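# Push tommy bar through clamp screw up to its knob

## Task

Feed the tommy bar into the cross hole of the clamp's screw and keep pushing until the knob at the end of the bar's longer part butts against the screw.

## Robot and tools

Robot: two arms, left_arm and right_arm, each with a two-finger gripper. In the scene frame the origin sits at table-top height midway between the nominal bases; +x points out over the table, +z is up, and left_arm is on the +y side (arm names do not match image sides). Calibrated bases: left_arm at (+0.051, +0.270, 0) m, quat_wxyz (+1.000, 0, 0, +0.010); right_arm at (+0.040, -0.254, 0) m, quat_wxyz (+1.000, 0, 0, +0.029). A camera stand is fixed behind the arms. Cameras: cam_head_left and cam_head_right, both 672x504.

Gripper axes: fingers extend along the gripper's +z and close along its y. end_effector_position is the point between the pads, roughly 1 cm short of the fingertips. Reported positions and quaternions are in the scene frame and can be wrong by a few centimetres, worse at long reach.

execute_actions(actions, cameras): actions is a list of actions; each action is a table of 1 to 15 rows, one row per 1/30 s step; a short table repeats its final row up to step 15. Every row holds 14 numbers in [-1, 1]: left_arm dx, dy, dz, rx, ry, rz, opening, then right_arm in the same order. The six pose numbers are an offset, not a pose, measured along that arm's own Hand target axes from the Hand target at the start of the action; every row counts from that same start, not the prior row. Scale: 1.0 = 0.6 m for dx, dy, dz, and 180 degrees for the rotation vector rx, ry, rz. Sending the same offset again moves further. Opening is absolute: +1 fully open (0.093 m), -1 closed. To leave an arm alone, give it six zeros and repeat its current opening (a 0 opening is a real command). An empty actions list returns state with images.

move(target, speed, blend, opening_speed, grip_force, blocking, cameras): target is one 14-number row or a list of up to 15 rows, same layout and scale as above; all rows are offsets from the Hand targets as they stood at the start of the move, not chained. Grippers travel straight lines, taking the short way round, within 10 s total. speed: m/s, 0.002 to 2.9, default 0.25 (turns up to twice that in rad/s); one value or one per target. blend: corner-rounding distance in m per target, 0 means stop at each. opening_speed: rate on the -1..+1 scale per second, at least 0.2. grip_force: newtons per pad, 10 to 50, one value or one per arm; it persists, and below 50 closing is slow. blocking=false returns after about 0.5 s while motion continues. Paths do not avoid obstacles or the other arm; avoid paths near an arm's own base, which can whip the elbow. The result adds a move: line such as done, off_target, moving, held or fault, plus limits (paced = pose clipped, held = steps withheld).

wait(seconds, 0 to 3600): lets time run with no new command. stop(): brakes a running move. zoom_image(camera, region [x0, y0, x1, y1], at most 504x504 px) enlarges part of the newest image of cam_head_left or cam_head_right. finished_scene(scene): ends the scene; the bar must stay in place without being held.

Results: end_effector_position (m) and end_effector_quat_wxyz per arm; Hand target (the last commanded pose after clipping, which the next offsets start from); Tool commands; grip_measured (motor position, +1 open, -1 closed); Joint positions (waist, shoulder, elbow, wrist pitch, wrist yaw, wrist roll in rad, then opening in m); Joint torques (same order, offsets and noise, numbers 1 to 3 wrap at ±28 N m); Joint velocities, sometimes shown as within noise; step readings of position for action calls. Joint limits: waist -2.618..3.054, shoulder 0..3.142, elbow 0..3.142 (straight 2.901), wrist pitch and yaw -1.571..1.571, roll -2.094..2.094.

Motion quirks: each step the commanded orientation is limited to within 40 degrees of the measured one. Friction and gravity can leave the gripper short, low or tilted; small moves may not happen or go sideways. Check pose after each move and correct tilt. If a gripper rests short, send the gap as a further offset; an execute_actions call with zeros re-requests the Hand target. To release a push, command a target back past the gripper.

Gripping: pads meet near -0.94; an object of width w mm reads about -0.94 + 0.0208*w. Commanding about 0.41 below that reading grips a rigid flat part at full force; keep sending that number to hold, send well above the width reading to release. grip_measured may read up to 0.02 high. Squeeze is roughly 50 to 65 N per pad.

Avoid: dropping the bar or the clamp, releasing parts while they move, anything leaving the table, fast contact with fixed or heavy items, hard pushes (force rises with speed and with how far the target lies past contact), arm-to-arm contact or closing one gripper on the other's fingers, strain on wrist camera cables, and long holds at full stretch or pushing at unreachable poses, which heat motors (MOTOR HOT at 75 °C, fold fault at 90 °C, collapse at 100 °C).

Each tool is called after "Call:" in YAML: its name, and indented under it one key for each argument.

## Session

Call:
execute_actions:
  actions: []

Scene clock: 0.00 s.
left_arm: end_effector_position=(+0.4125, +0.2806, +0.1281) grip_measured=+1.000 end_effector_quat_wxyz=(+0.674, -0.050, +0.736, +0.036) | right_arm: end_effector_position=(+0.3976, -0.2360, +0.1115) grip_measured=+1.000 end_effector_quat_wxyz=(+0.648, +0.022, +0.761, -0.013)
Joint positions: left_arm=[-0.069 1.54 0.177 1.272 -0.17 -0.031 0.093] | right_arm=[0.075 1.535 0.173 1.2 0.179 0.039 0.093]
Joint velocities: within noise
Joint torques (N m): no reading
Heat: left arm: 36 °C; right arm: 33 °C.
Hand target: left_arm +0.4145, +0.2805, +0.1349; +0.682, -0.051, +0.729, +0.035 | right_arm +0.4001, -0.2357, +0.1186; +0.657, +0.023, +0.753, -0.011
Tool commands: left_gripper/opening=+1.0 right_gripper/opening=+1.0

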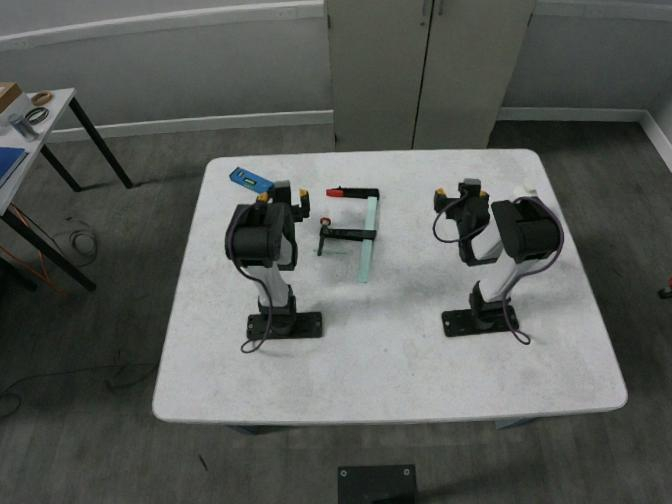

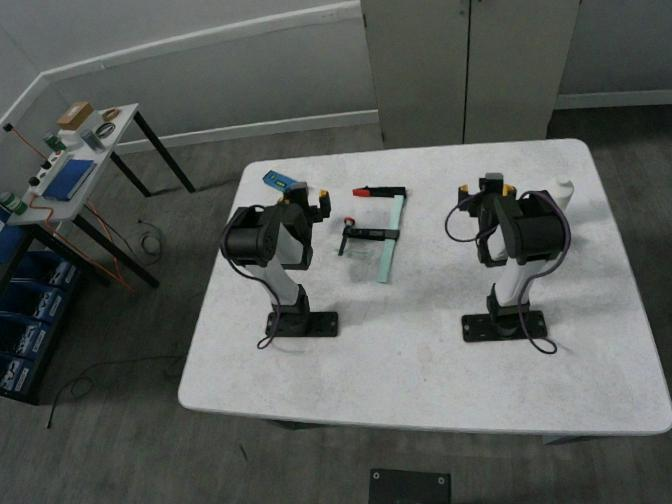

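Call:
zoom_image:
  camera: "cam_head_left"
  region: [295, 170, 405, 290]

Call:
zoom_image:
  camera: "cam_head_right"
  region: [315, 170, 425, 290]

Call:
zoom_image:
  camera: "cam_head_left"
  region: [305, 205, 365, 265]

Call:
zoom_image:
  camera: "cam_head_right"
  region: [325, 205, 385, 265]

Scaled by 4.200 from the camera's image (finer frame: 960x720).

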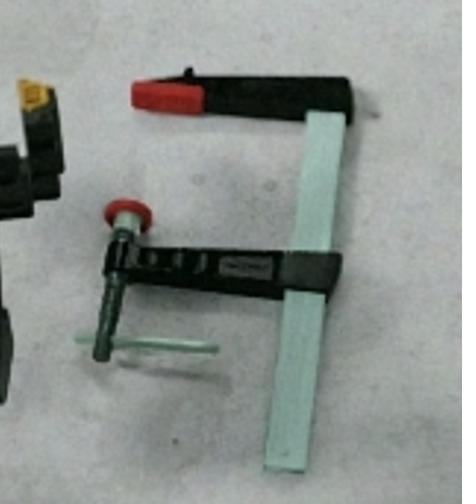

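Scaled by 4.200 from the camera's image (finer frame: 960x720).

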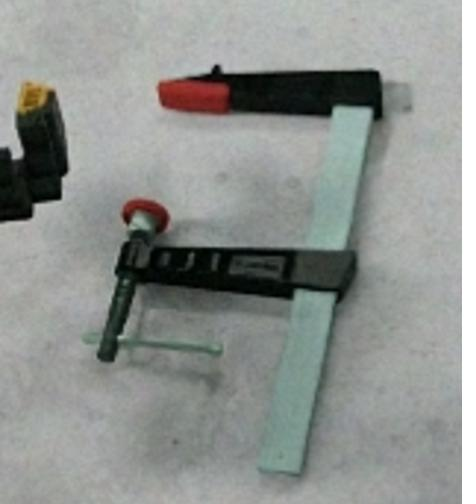

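Scaled by 8.400 from the camera's image (finer frame: 960x720).

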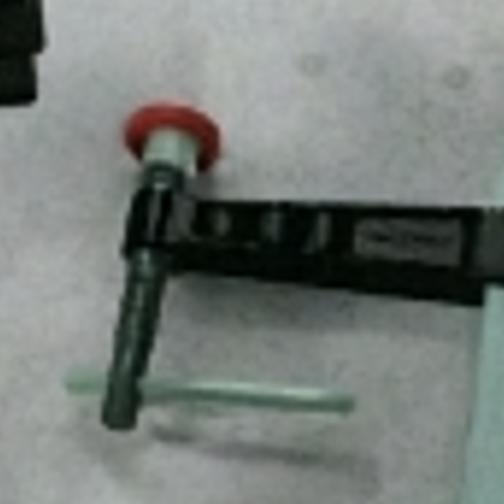

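Scaled by 8.400 from the camera's image (finer frame: 960x720).

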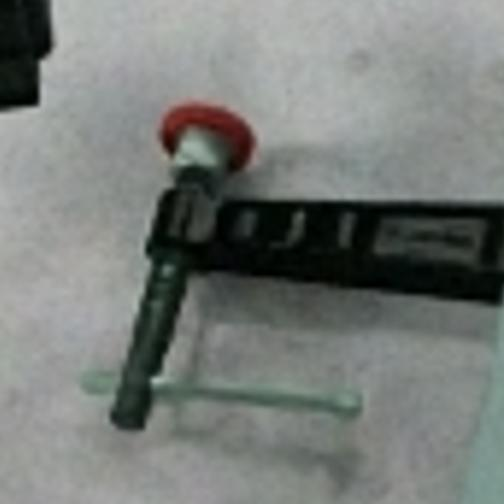

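Call:
move:
  target: [0,0,0,0,0,0,1,-0.038,0.514,-0.3,-0.361,0.349,-0.42,-1]
  cameras: ["all"]

Call:
zoom_image:
  camera: "cam_head_left"
  region: [295, 170, 415, 290]

Call:
zoom_image:
  camera: "cam_head_right"
  region: [315, 170, 435, 290]

Scene clock: 6.37 s.
left_arm: end_effector_position=(+0.4125, +0.2806, +0.1281) grip_measured=+1.000 end_effector_quat_wxyz=(+0.674, -0.050, +0.736, +0.036) | right_arm: end_effector_position=(+0.2435, +0.0753, +0.1674) grip_measured=-0.974 end_effector_quat_wxyz=(-0.005, +0.700, -0.714, +0.010)
Joint positions: left_arm=[-0.069 1.54 0.177 1.272 -0.17 -0.031 0.093] | right_arm=[0.968 2.047 2.054 -1.573 0.021 -0.526 0]
Joint torques (N m): left_arm=[-0.03 -4.29 4.67 2.59 -0.02 0.04] | right_arm=[0.84 -8.92 8.14 0.14 -0.12 -0.18]
Heat: left arm: 38 °C; right arm: 33 °C.
Hand target: left_arm +0.4145, +0.2805, +0.1349; +0.682, -0.051, +0.729, +0.035 | right_arm +0.2405, +0.0804, +0.1699; +0.000, +0.707, -0.707, +0.001
Off the commanded pose: left_arm 0.007 m, 1 deg | right_arm 0.006 m, 2 deg.
joint sent to its limit (right arm) — joint 4 (wrist pitch), lower limit. The joint targets still meet the commanded pose.
move: done

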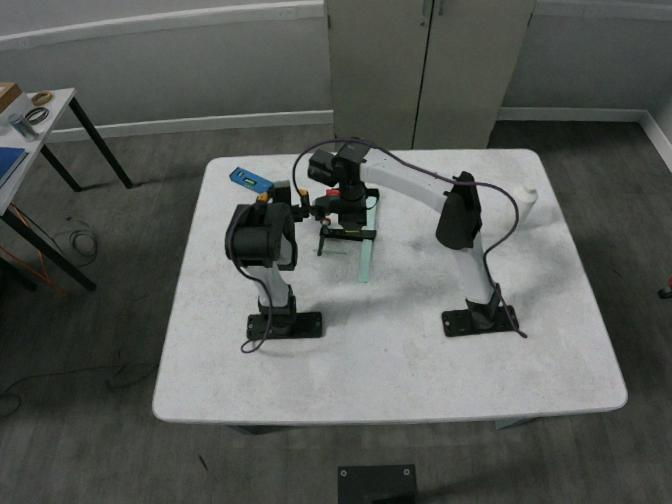

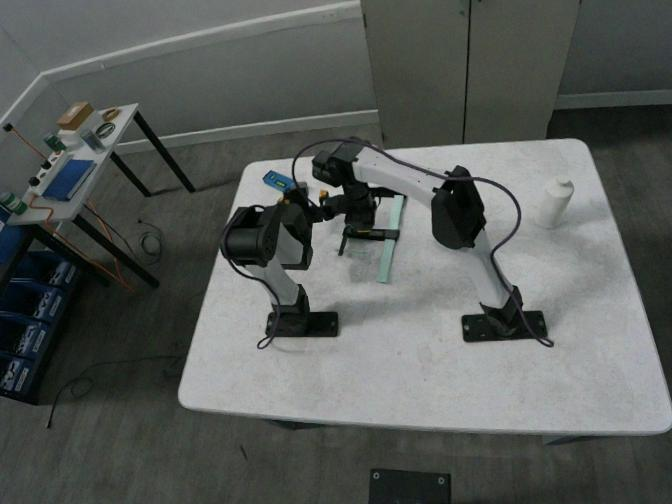

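Scaled by 4.200 from the camera's image (finer frame: 960x720).

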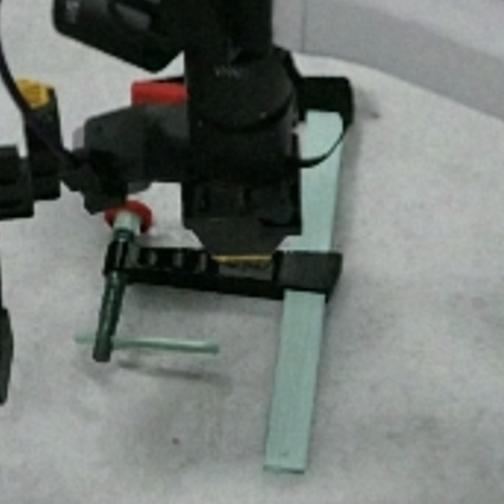

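Scaled by 4.200 from the camera's image (finer frame: 960x720).

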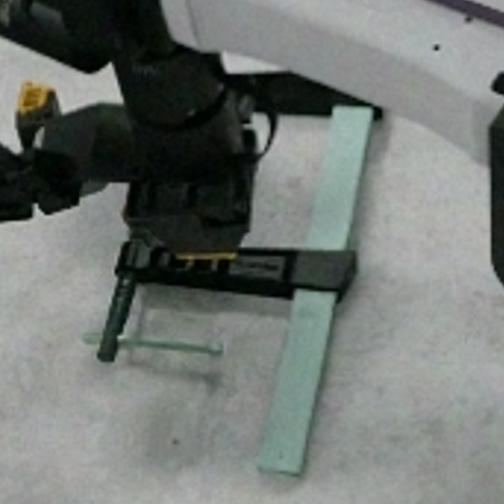

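Call:
move:
  target: [-0.2,0.13,0,0,0,0,1,0.019,-0.002,0.13,0,0,0,-1]
  cameras: ["all"]

Call:
zoom_image:
  camera: "cam_head_left"
  region: [300, 200, 380, 280]

Call:
zoom_image:
  camera: "cam_head_right"
  region: [320, 200, 400, 280]

Scene clock: 8.73 s.
left_arm: end_effector_position=(+0.4100, +0.3577, +0.2329) grip_measured=+1.000 end_effector_quat_wxyz=(+0.666, -0.058, +0.743, +0.025) | right_arm: end_effector_position=(+0.2397, +0.0672, +0.0819) grip_measured=-0.974 end_effector_quat_wxyz=(+0.018, +0.706, -0.708, +0.015)
Joint positions: left_arm=[0.322 1.07 0.485 0.471 0.225 -0.015 0.093] | right_arm=[0.966 2.03 1.687 -1.27 0.021 -0.544 0]
Joint torques (N m): left_arm=[0.65 -3.34 9.46 2.49 0.06 0.14] | right_arm=[-0.53 -13.05 4.78 0.32 -0.11 -0.18]
Heat: left arm: 39 °C; right arm: 34 °C.
Hand target: left_arm +0.4128, +0.3610, +0.2531; +0.682, -0.051, +0.729, +0.035 | right_arm +0.2417, +0.0690, +0.0918; +0.000, +0.707, -0.707, +0.001
Off the commanded pose: left_arm 0.021 m, 3 deg | right_arm 0.010 m, 3 deg.
move: off_target (left_arm, right_arm)

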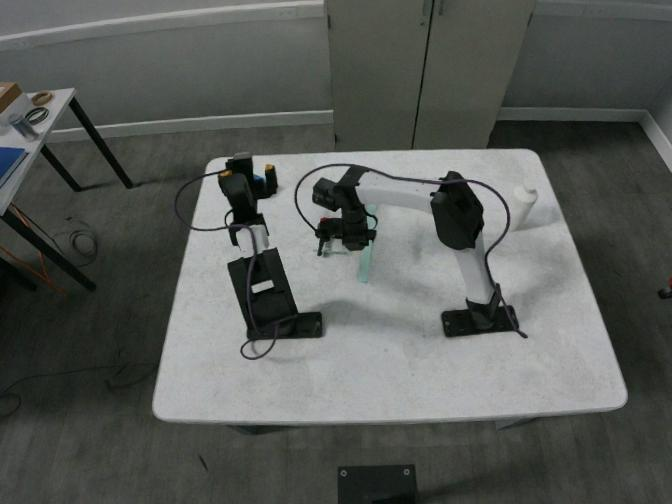

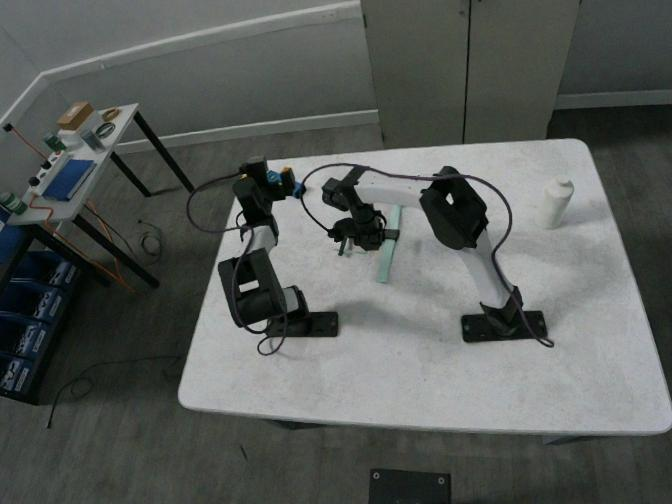

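Scaled by 6.300 from the camera's image (finer frame: 960x720).

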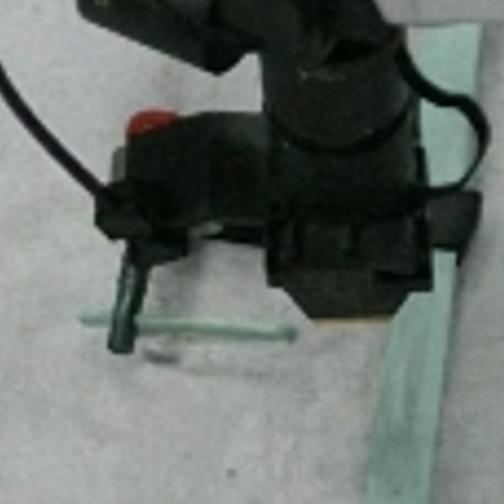

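Scaled by 6.300 from the camera's image (finer frame: 960x720).

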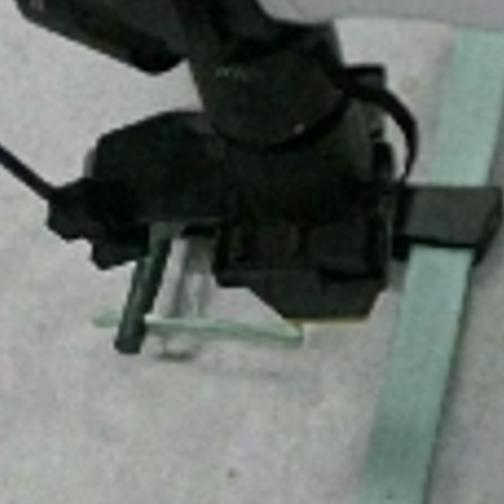

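Call:
move:
  target: [0,0,0,0,0,0,1,0.005,-0.042,0.053,0,0,0,-1]
  cameras: ["all"]
  speed: 0.12

Call:
zoom_image:
  camera: "cam_head_left"
  region: [300, 200, 380, 280]

Call:
zoom_image:
  camera: "cam_head_right"
  region: [320, 200, 400, 280]

Scene clock: 10.10 s.
left_arm: end_effector_position=(+0.4100, +0.3577, +0.2327) grip_measured=+1.000 end_effector_quat_wxyz=(+0.666, -0.058, +0.743, +0.025) | right_arm: end_effector_position=(+0.2672, +0.0631, +0.0661) grip_measured=-0.974 end_effector_quat_wxyz=(-0.002, +0.703, -0.711, +0.010)
Joint positions: left_arm=[0.322 1.07 0.485 0.47 0.225 -0.014 0.093] | right_arm=[0.9 2.045 1.646 -1.172 0.02 -0.603 0]
Joint torques (N m): left_arm=[0.66 -3.37 9.46 2.47 0.04 0.15] | right_arm=[0.05 -9.13 5.12 0.42 -0.11 -0.16]
Heat: left arm: 39 °C; right arm: 35 °C.
Hand target: left_arm +0.4128, +0.3610, +0.2531; +0.682, -0.051, +0.729, +0.035 | right_arm +0.2669, +0.0660, +0.0600; +0.000, +0.707, -0.707, +0.001
Off the commanded pose: left_arm 0.021 m, 3 deg | right_arm 0.007 m, 1 deg.
move: done

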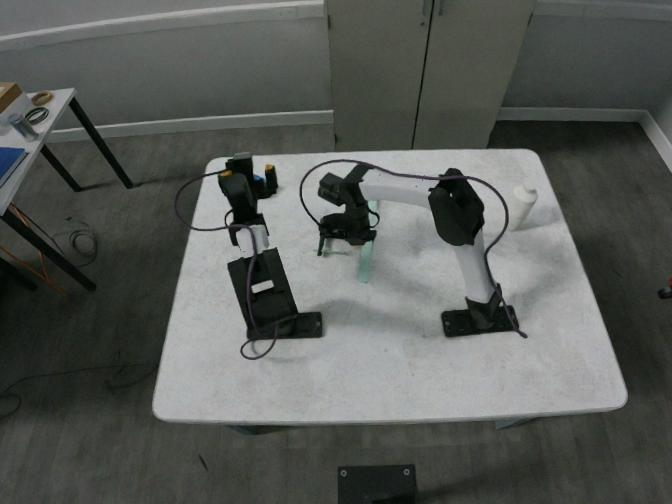

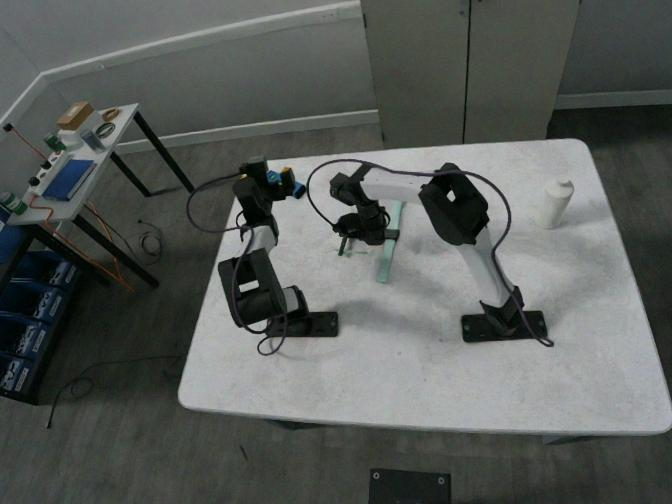

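Scaled by 6.300 from the camera's image (finer frame: 960x720).

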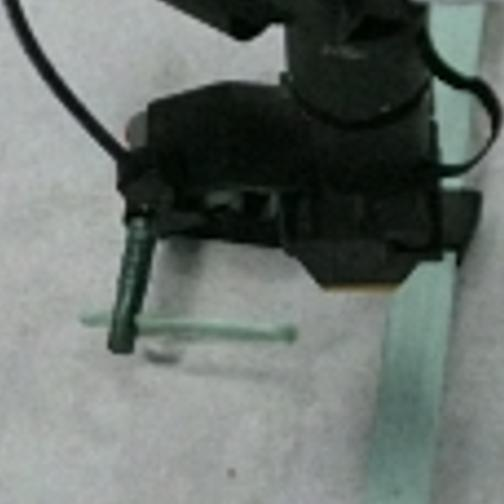

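Scaled by 6.300 from the camera's image (finer frame: 960x720).

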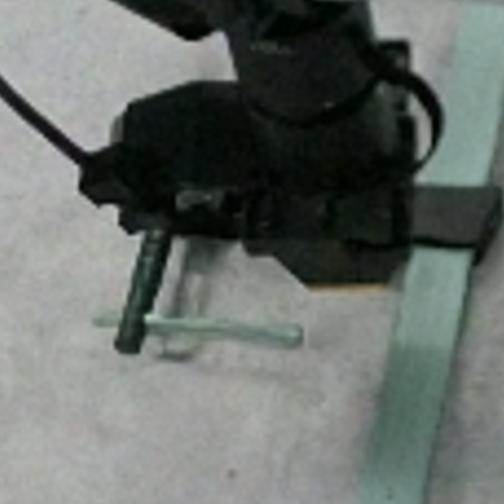

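Call:
move:
  target: [0,0,0,0,0,0,1,-0.082,-0.006,0.0,0,0,0,-0.1]
  cameras: ["all"]
  speed: 0.15

Call:
zoom_image:
  camera: "cam_head_left"
  region: [300, 200, 380, 280]

Call:
zoom_image:
  camera: "cam_head_right"
  region: [320, 200, 400, 280]

Scene clock: 12.03 s.
left_arm: end_effector_position=(+0.4100, +0.3577, +0.2327) grip_measured=+1.000 end_effector_quat_wxyz=(+0.666, -0.058, +0.743, +0.025) | right_arm: end_effector_position=(+0.2713, +0.1098, +0.0584) grip_measured=-0.103 end_effector_quat_wxyz=(-0.002, +0.711, -0.703, +0.009)
Joint positions: left_arm=[0.322 1.07 0.485 0.47 0.225 -0.014 0.093] | right_arm=[0.954 2.221 1.89 -1.241 0.019 -0.571 0.04]
Joint torques (N m): left_arm=[0.66 -3.37 9.46 2.47 0.04 0.14] | right_arm=[0.49 -10.24 8.42 0.11 -0.1 0.06]
Heat: left arm: 40 °C; right arm: 35 °C.
Hand target: left_arm +0.4128, +0.3610, +0.2531; +0.682, -0.051, +0.729, +0.035 | right_arm +0.2706, +0.1152, +0.0599; +0.000, +0.707, -0.707, +0.001
Off the commanded pose: left_arm 0.021 m, 3 deg | right_arm 0.006 m, 1 deg.
move: done

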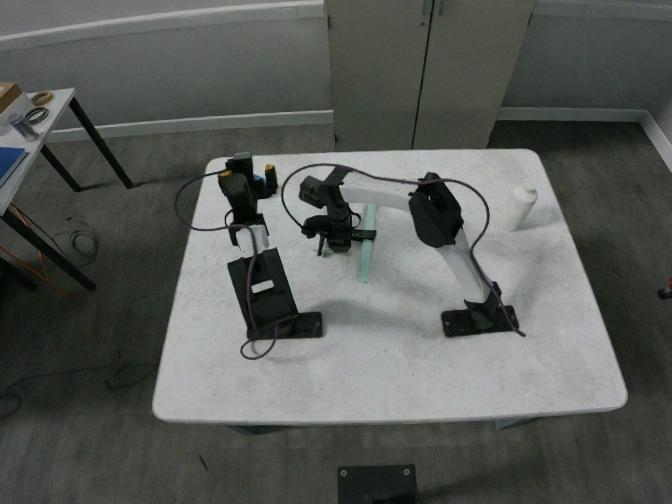

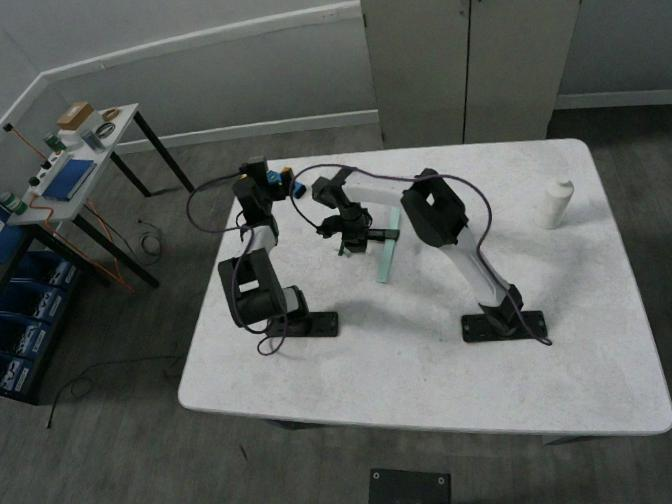

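Scaled by 6.300 from the camera's image (finer frame: 960x720).

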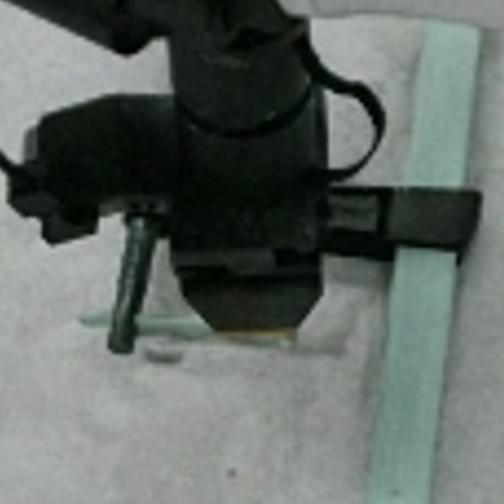

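Scaled by 6.300 from the camera's image (finer frame: 960x720).

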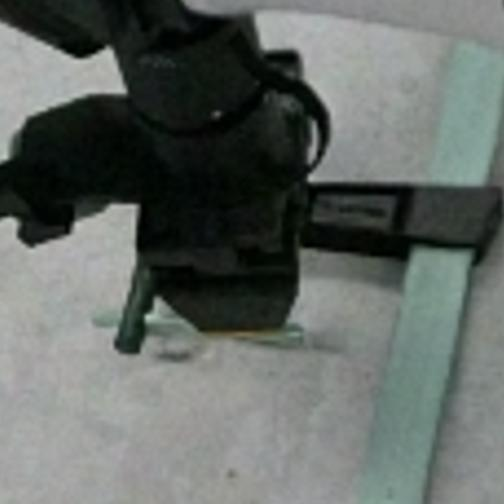

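Call:
move:
  target: [0,0,0,0,0,0,1,-0.016,0.0,0.063,0,0,0,-0.1]
  cameras: ["all"]
  speed: 0.08

Call:
zoom_image:
  camera: "cam_head_left"
  region: [300, 200, 380, 280]

Call:
zoom_image:
  camera: "cam_head_right"
  region: [320, 200, 400, 280]

Scene clock: 13.47 s.
left_arm: end_effector_position=(+0.4100, +0.3577, +0.2327) grip_measured=+1.000 end_effector_quat_wxyz=(+0.666, -0.058, +0.743, +0.025) | right_arm: end_effector_position=(+0.2739, +0.1202, +0.0287) grip_measured=-0.103 end_effector_quat_wxyz=(-0.001, +0.709, -0.705, +0.008)
Joint positions: left_arm=[0.322 1.07 0.485 0.47 0.225 -0.014 0.093] | right_arm=[0.96 2.283 1.875 -1.164 0.015 -0.559 0.04]
Joint torques (N m): left_arm=[0.65 -3.37 9.46 2.47 0.05 0.15] | right_arm=[0.96 -10.89 5.29 0.38 -0.07 0.02]
Heat: left arm: 40 °C; right arm: 36 °C.
Hand target: left_arm +0.4128, +0.3610, +0.2531; +0.682, -0.051, +0.729, +0.035 | right_arm +0.2706, +0.1248, +0.0222; +0.000, +0.707, -0.707, +0.001
Off the commanded pose: left_arm 0.021 m, 3 deg | right_arm 0.009 m, 1 deg.
move: done

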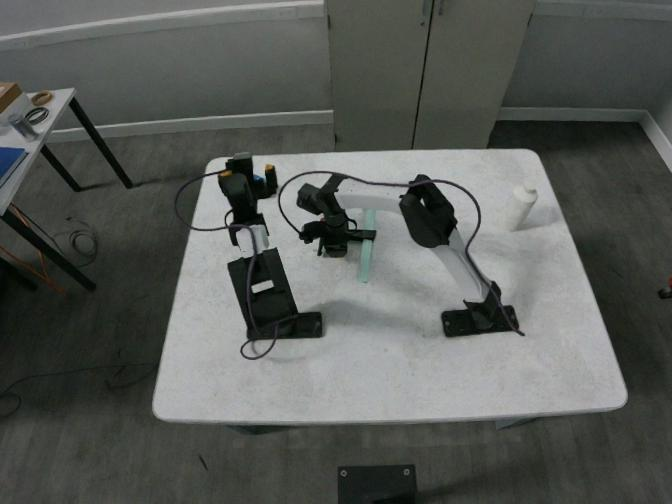

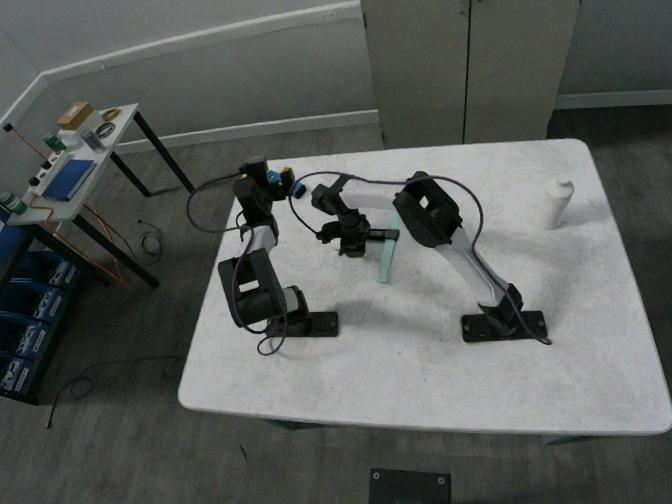

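Scaled by 6.300 from the camera's image (finer frame: 960x720).

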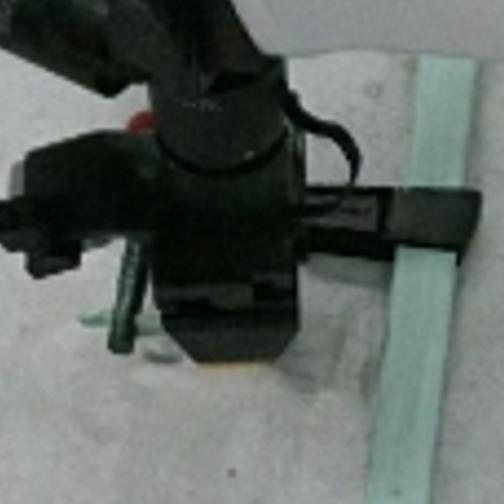

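Scaled by 6.300 from the camera's image (finer frame: 960x720).

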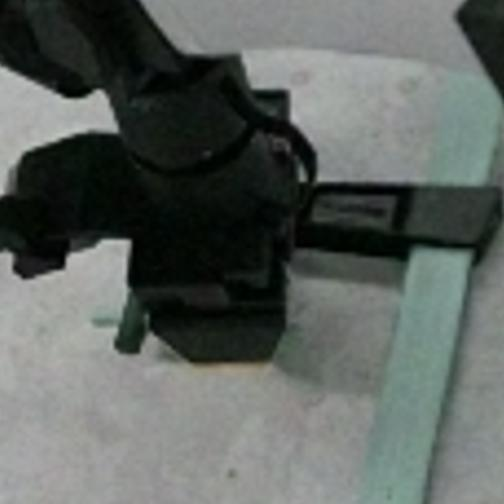

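Call:
move:
  target:
    - [0,0,0,0,0,0,1,0,0.004,0.013,0,0,0,-0.1]
    - [0,0,0,0,0,0,1,0,0.004,0.013,0,0,0,-1]
  cameras: ["all"]
  speed: 0.06
  grip_force: 20

Call:
zoom_image:
  camera: "cam_head_left"
  region: [300, 200, 380, 280]

Call:
zoom_image:
  camera: "cam_head_right"
  region: [320, 200, 400, 280]

Scene clock: 18.47 s.
left_arm: end_effector_position=(+0.4100, +0.3577, +0.2327) grip_measured=+1.000 end_effector_quat_wxyz=(+0.666, -0.058, +0.743, +0.025) | right_arm: end_effector_position=(+0.2624, +0.1268, +0.0220) grip_measured=-0.767 end_effector_quat_wxyz=(+0.002, +0.703, -0.711, -0.011)
Joint positions: left_arm=[0.322 1.07 0.485 0.47 0.225 -0.014 0.093] | right_arm=[0.976 2.283 1.848 -1.133 -0.021 -0.526 0.008]
Joint torques (N m): left_arm=[0.65 -3.37 9.46 2.47 0.04 0.15] | right_arm=[-0.06 -10.71 5.11 0.42 0.32 -0.25]
Heat: left arm: 41 °C; right arm: 37 °C.
Hand target: left_arm +0.4128, +0.3610, +0.2531; +0.682, -0.051, +0.729, +0.035 | right_arm +0.2683, +0.1248, +0.0144; +0.000, +0.707, -0.707, +0.001
Off the commanded pose: left_arm 0.021 m, 3 deg | right_arm 0.010 m, 1 deg.
grip_force (N): 20, 20
move: done

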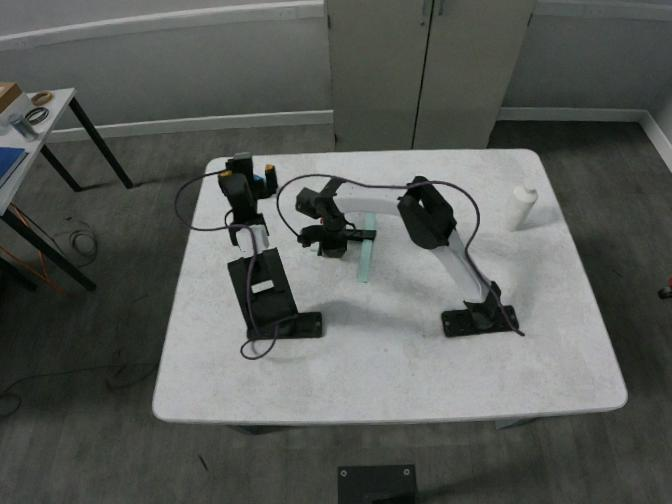

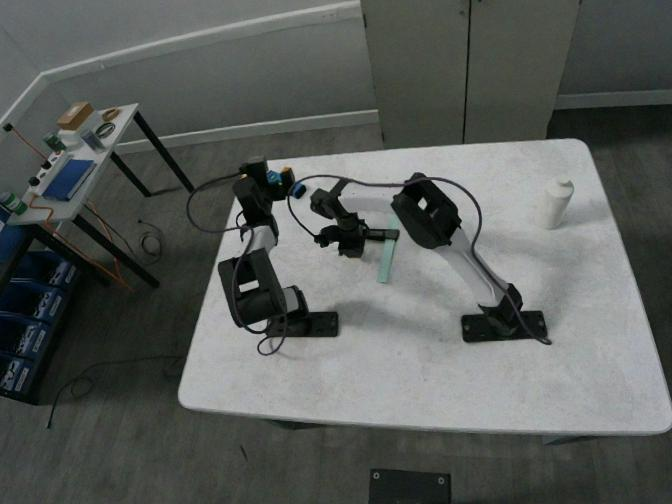

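Scaled by 6.300 from the camera's image (finer frame: 960x720).

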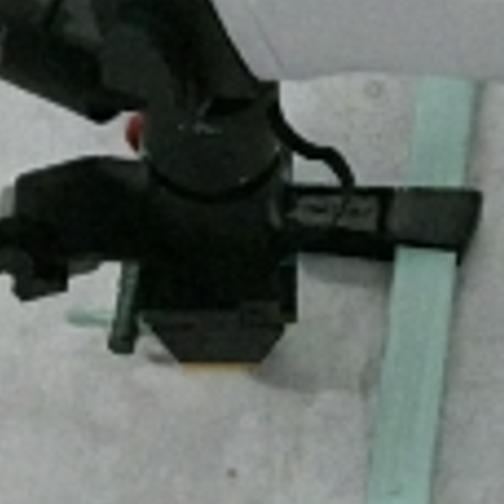

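Scaled by 6.300 from the camera's image (finer frame: 960x720).

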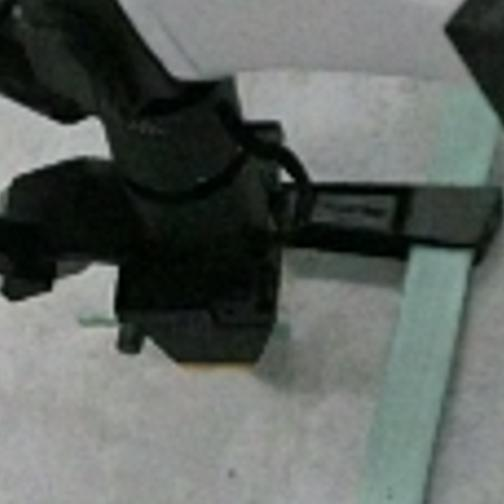

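Call:
move:
  target: [0,0,0,0,0,0,1,-0.035,0.006,-0.006,0,0,0,-1]
  cameras: ["all"]
  speed: 0.06

Call:
zoom_image:
  camera: "cam_head_left"
  region: [300, 200, 380, 280]

Call:
zoom_image:
  camera: "cam_head_right"
  region: [320, 200, 400, 280]

Scene clock: 19.53 s.
left_arm: end_effector_position=(+0.4100, +0.3577, +0.2327) grip_measured=+1.000 end_effector_quat_wxyz=(+0.666, -0.058, +0.743, +0.025) | right_arm: end_effector_position=(+0.2629, +0.1427, +0.0209) grip_measured=-0.776 end_effector_quat_wxyz=(+0.000, +0.698, -0.716, -0.011)
Joint positions: left_arm=[0.322 1.07 0.485 0.47 0.225 -0.014 0.093] | right_arm=[0.993 2.343 1.947 -1.169 -0.021 -0.494 0.008]
Joint torques (N m): left_arm=[0.66 -3.38 9.46 2.47 0.05 0.15] | right_arm=[1.11 -10.47 8.08 0.2 0.32 -0.22]
Heat: left arm: 41 °C; right arm: 38 °C.
Hand target: left_arm +0.4128, +0.3610, +0.2531; +0.682, -0.051, +0.729, +0.035 | right_arm +0.2646, +0.1457, +0.0180; +0.000, +0.707, -0.707, +0.001
Off the commanded pose: left_arm 0.021 m, 3 deg | right_arm 0.005 m, 2 deg.
grip_force (N): 20, 20
move: done

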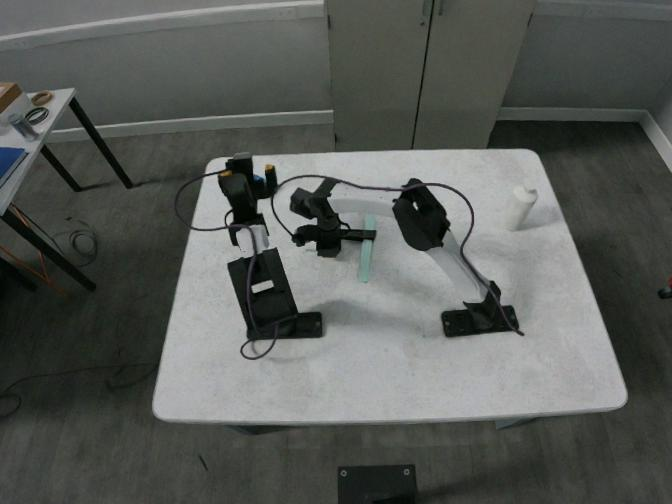

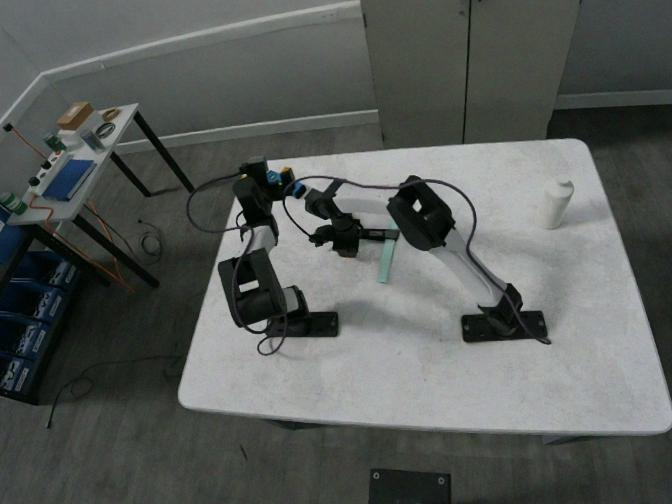

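Scaled by 6.300 from the camera's image (finer frame: 960x720).

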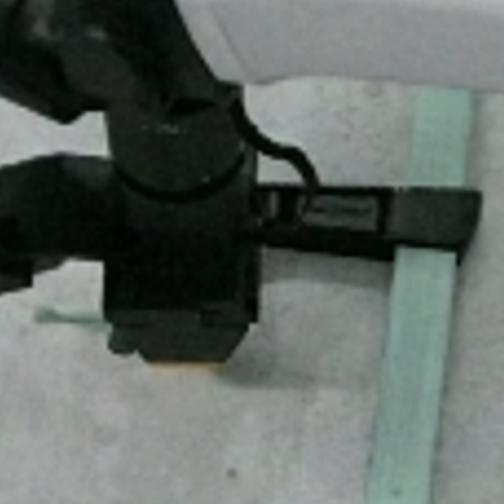

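Scaled by 6.300 from the camera's image (finer frame: 960x720).

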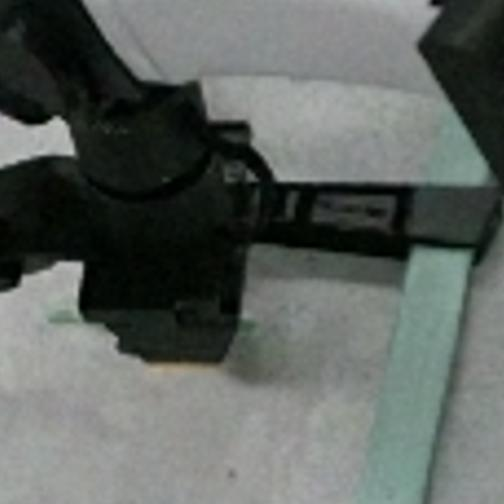

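Call:
move:
  target:
    - [0,0,0,0,0,0,1,0,0,0,0,0,0,-0.35]
    - [0,0,0,0,0,0,1,0,0,-0.108,0,0,0,-0.35]
    - [0,0,0,0,0,0,1,0.115,0,-0.108,0,0,0,-1]
  cameras: ["all"]
  speed: 0.15
  grip_force: 40

Call:
zoom_image:
  camera: "cam_head_left"
  region: [300, 200, 380, 280]

Call:
zoom_image:
  camera: "cam_head_right"
  region: [320, 200, 400, 280]

Scene clock: 24.53 s.
left_arm: end_effector_position=(+0.4100, +0.3577, +0.2327) grip_measured=+1.000 end_effector_quat_wxyz=(+0.666, -0.058, +0.743, +0.025) | right_arm: end_effector_position=(+0.2603, +0.0753, +0.0716) grip_measured=-0.974 end_effector_quat_wxyz=(+0.023, +0.703, -0.711, +0.000)
Joint positions: left_arm=[0.322 1.07 0.485 0.47 0.225 -0.014 0.093] | right_arm=[0.92 2.111 1.767 -1.272 -0.008 -0.582 0]
Joint torques (N m): left_arm=[0.66 -3.37 9.46 2.47 0.05 0.14] | right_arm=[0.16 -13.85 5 0.32 0.2 -0.19]
Heat: left arm: 42 °C; right arm: 39 °C.
Hand target: left_arm +0.4128, +0.3610, +0.2531; +0.682, -0.051, +0.729, +0.035 | right_arm +0.2646, +0.0767, +0.0827; +0.000, +0.707, -0.707, +0.001
Off the commanded pose: left_arm 0.021 m, 3 deg | right_arm 0.012 m, 3 deg.
grip_force (N): 40, 40
move: off_target (right_arm); target 3's new opening was sent with right_arm's hand 0.012 m and 3 deg from that target

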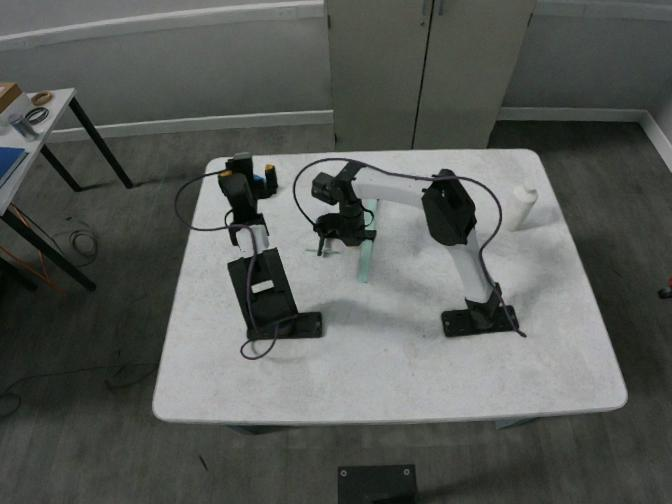

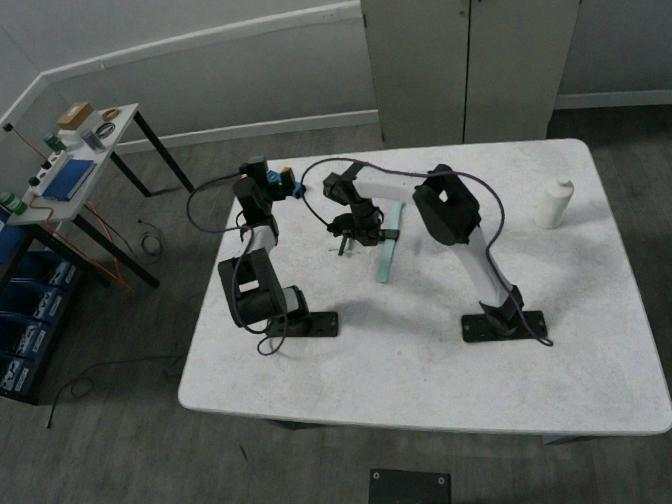

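Scaled by 6.300 from the camera's image (finer frame: 960x720).

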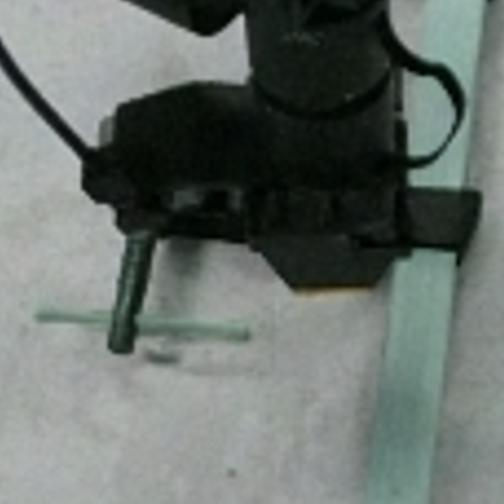

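Scaled by 6.300 from the camera's image (finer frame: 960x720).

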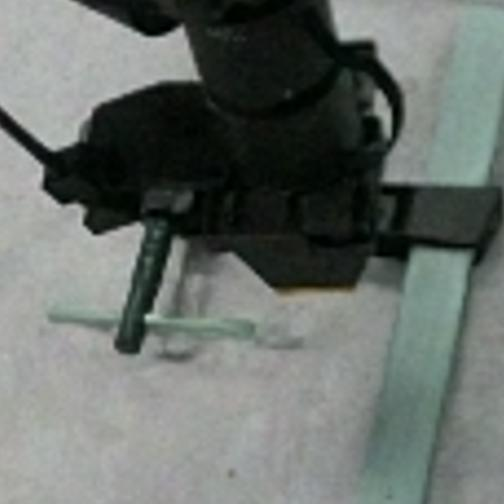

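Call:
move:
  target:
    - [0,0,0,0,0,0,1,0.003,-0.006,0.111,0,0,0,-1]
    - [0,0,0,0,0,0,1,-0.092,-0.006,0.113,0,0,0,-1]
  cameras: ["all"]
  speed: [0.08,0.06]

Call:
zoom_image:
  camera: "cam_head_left"
  region: [300, 200, 380, 280]

Call:
zoom_image:
  camera: "cam_head_right"
  region: [320, 200, 400, 280]

Scene clock: 27.63 s.
left_arm: end_effector_position=(+0.4100, +0.3577, +0.2327) grip_measured=+1.000 end_effector_quat_wxyz=(+0.666, -0.058, +0.743, +0.025) | right_arm: end_effector_position=(+0.2678, +0.1253, +0.0150) grip_measured=-0.974 end_effector_quat_wxyz=(+0.004, +0.708, -0.706, -0.002)
Joint positions: left_arm=[0.322 1.07 0.485 0.47 0.225 -0.014 0.093] | right_arm=[0.97 2.304 1.856 -1.128 -0.006 -0.547 0]
Joint torques (N m): left_arm=[0.66 -3.37 9.46 2.47 0.04 0.15] | right_arm=[1.24 -10.59 8.14 0.21 0.16 0.05]
Heat: left arm: 43 °C; right arm: 40 °C.
Hand target: left_arm +0.4128, +0.3610, +0.2531; +0.682, -0.051, +0.729, +0.035 | right_arm +0.2683, +0.1319, +0.0150; +0.000, +0.707, -0.707, +0.001
Off the commanded pose: left_arm 0.021 m, 3 deg | right_arm 0.007 m, 1 deg.
grip_force (N): 40, 40
move: done

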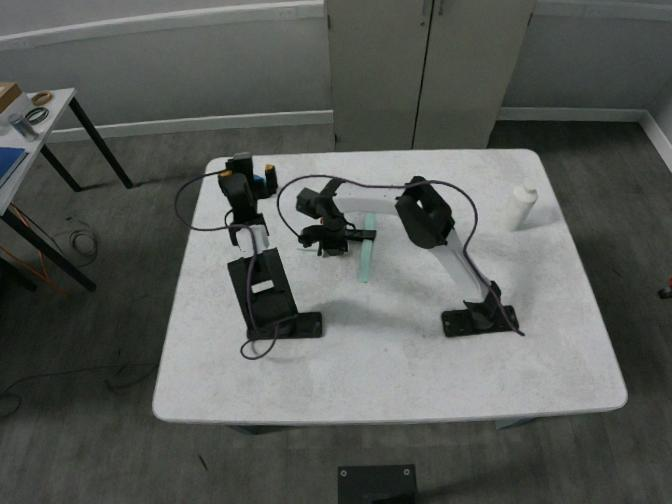

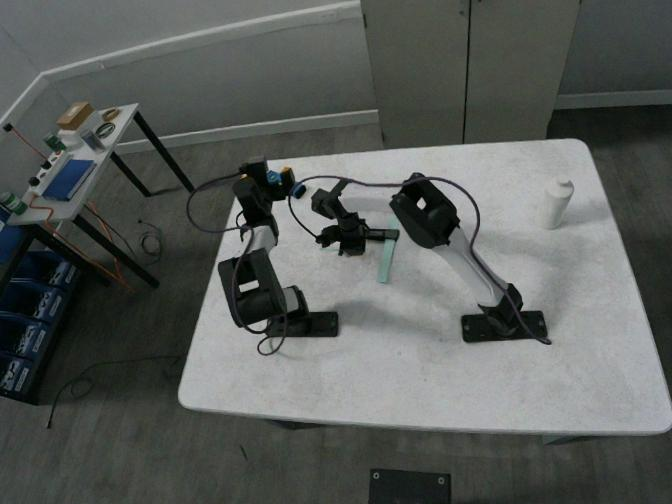

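Scaled by 6.300 from the camera's image (finer frame: 960x720).

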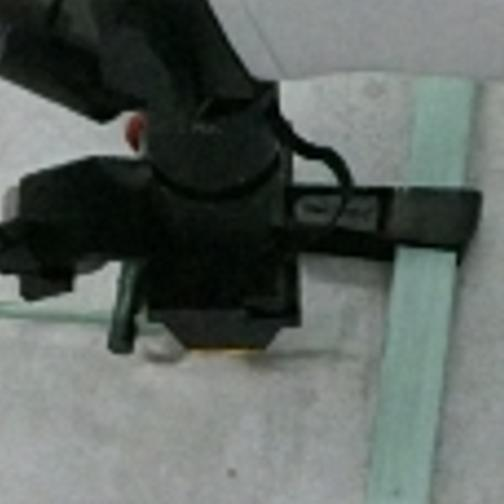

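Scaled by 6.300 from the camera's image (finer frame: 960x720).

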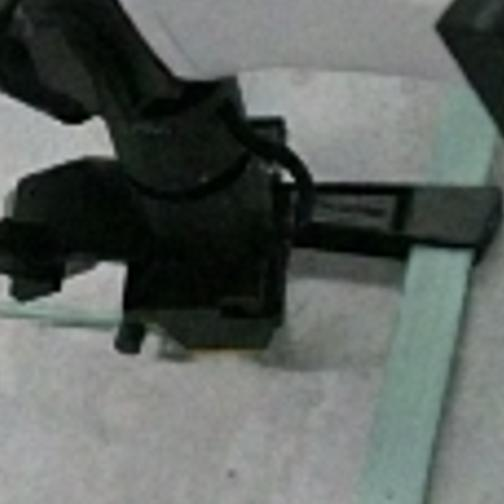

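Call:
move:
  target: [0,0,0,0,0,0,1,-0.028,0,0,0,0,0,-1]
  cameras: ["all"]
  speed: 0.05

Call:
zoom_image:
  camera: "cam_head_left"
  region: [290, 200, 370, 280]

Call:
zoom_image:
  camera: "cam_head_right"
  region: [310, 200, 390, 280]

Scene clock: 28.63 s.
left_arm: end_effector_position=(+0.4100, +0.3577, +0.2327) grip_measured=+1.000 end_effector_quat_wxyz=(+0.666, -0.058, +0.743, +0.025) | right_arm: end_effector_position=(+0.2677, +0.1404, +0.0154) grip_measured=-0.974 end_effector_quat_wxyz=(+0.007, +0.708, -0.706, +0.000)
Joint positions: left_arm=[0.322 1.07 0.485 0.47 0.225 -0.014 0.093] | right_arm=[0.988 2.37 1.97 -1.185 -0.003 -0.528 0]
Joint torques (N m): left_arm=[0.66 -3.37 9.46 2.47 0.05 0.15] | right_arm=[1.29 -10.85 8.32 0.25 0.13 0.06]
Heat: left arm: 43 °C; right arm: 40 °C.
Hand target: left_arm +0.4128, +0.3610, +0.2531; +0.682, -0.051, +0.729, +0.035 | right_arm +0.2682, +0.1487, +0.0150; +0.000, +0.707, -0.707, +0.001
Off the commanded pose: left_arm 0.021 m, 3 deg | right_arm 0.008 m, 1 deg.
grip_force (N): 40, 40
move: done

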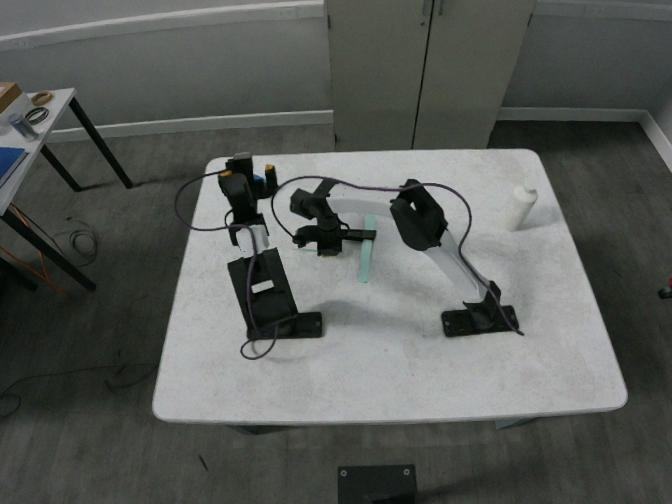

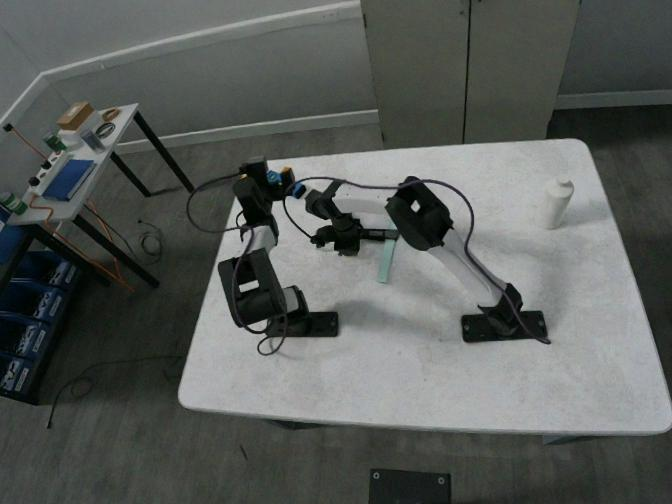

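Scaled by 6.300 from the camera's image (finer frame: 960x720).

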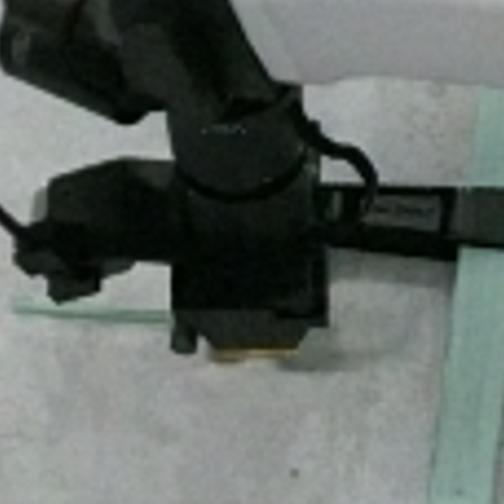

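Scaled by 6.300 from the camera's image (finer frame: 960x720).

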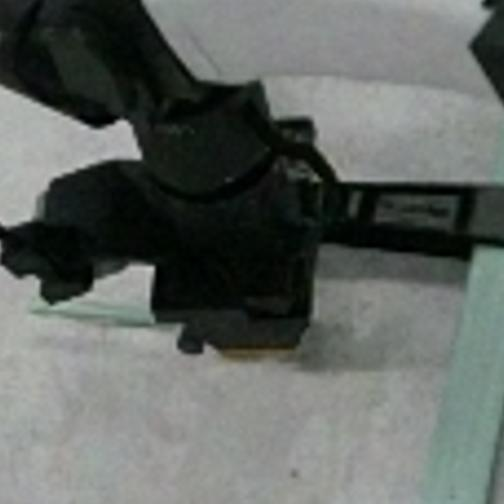

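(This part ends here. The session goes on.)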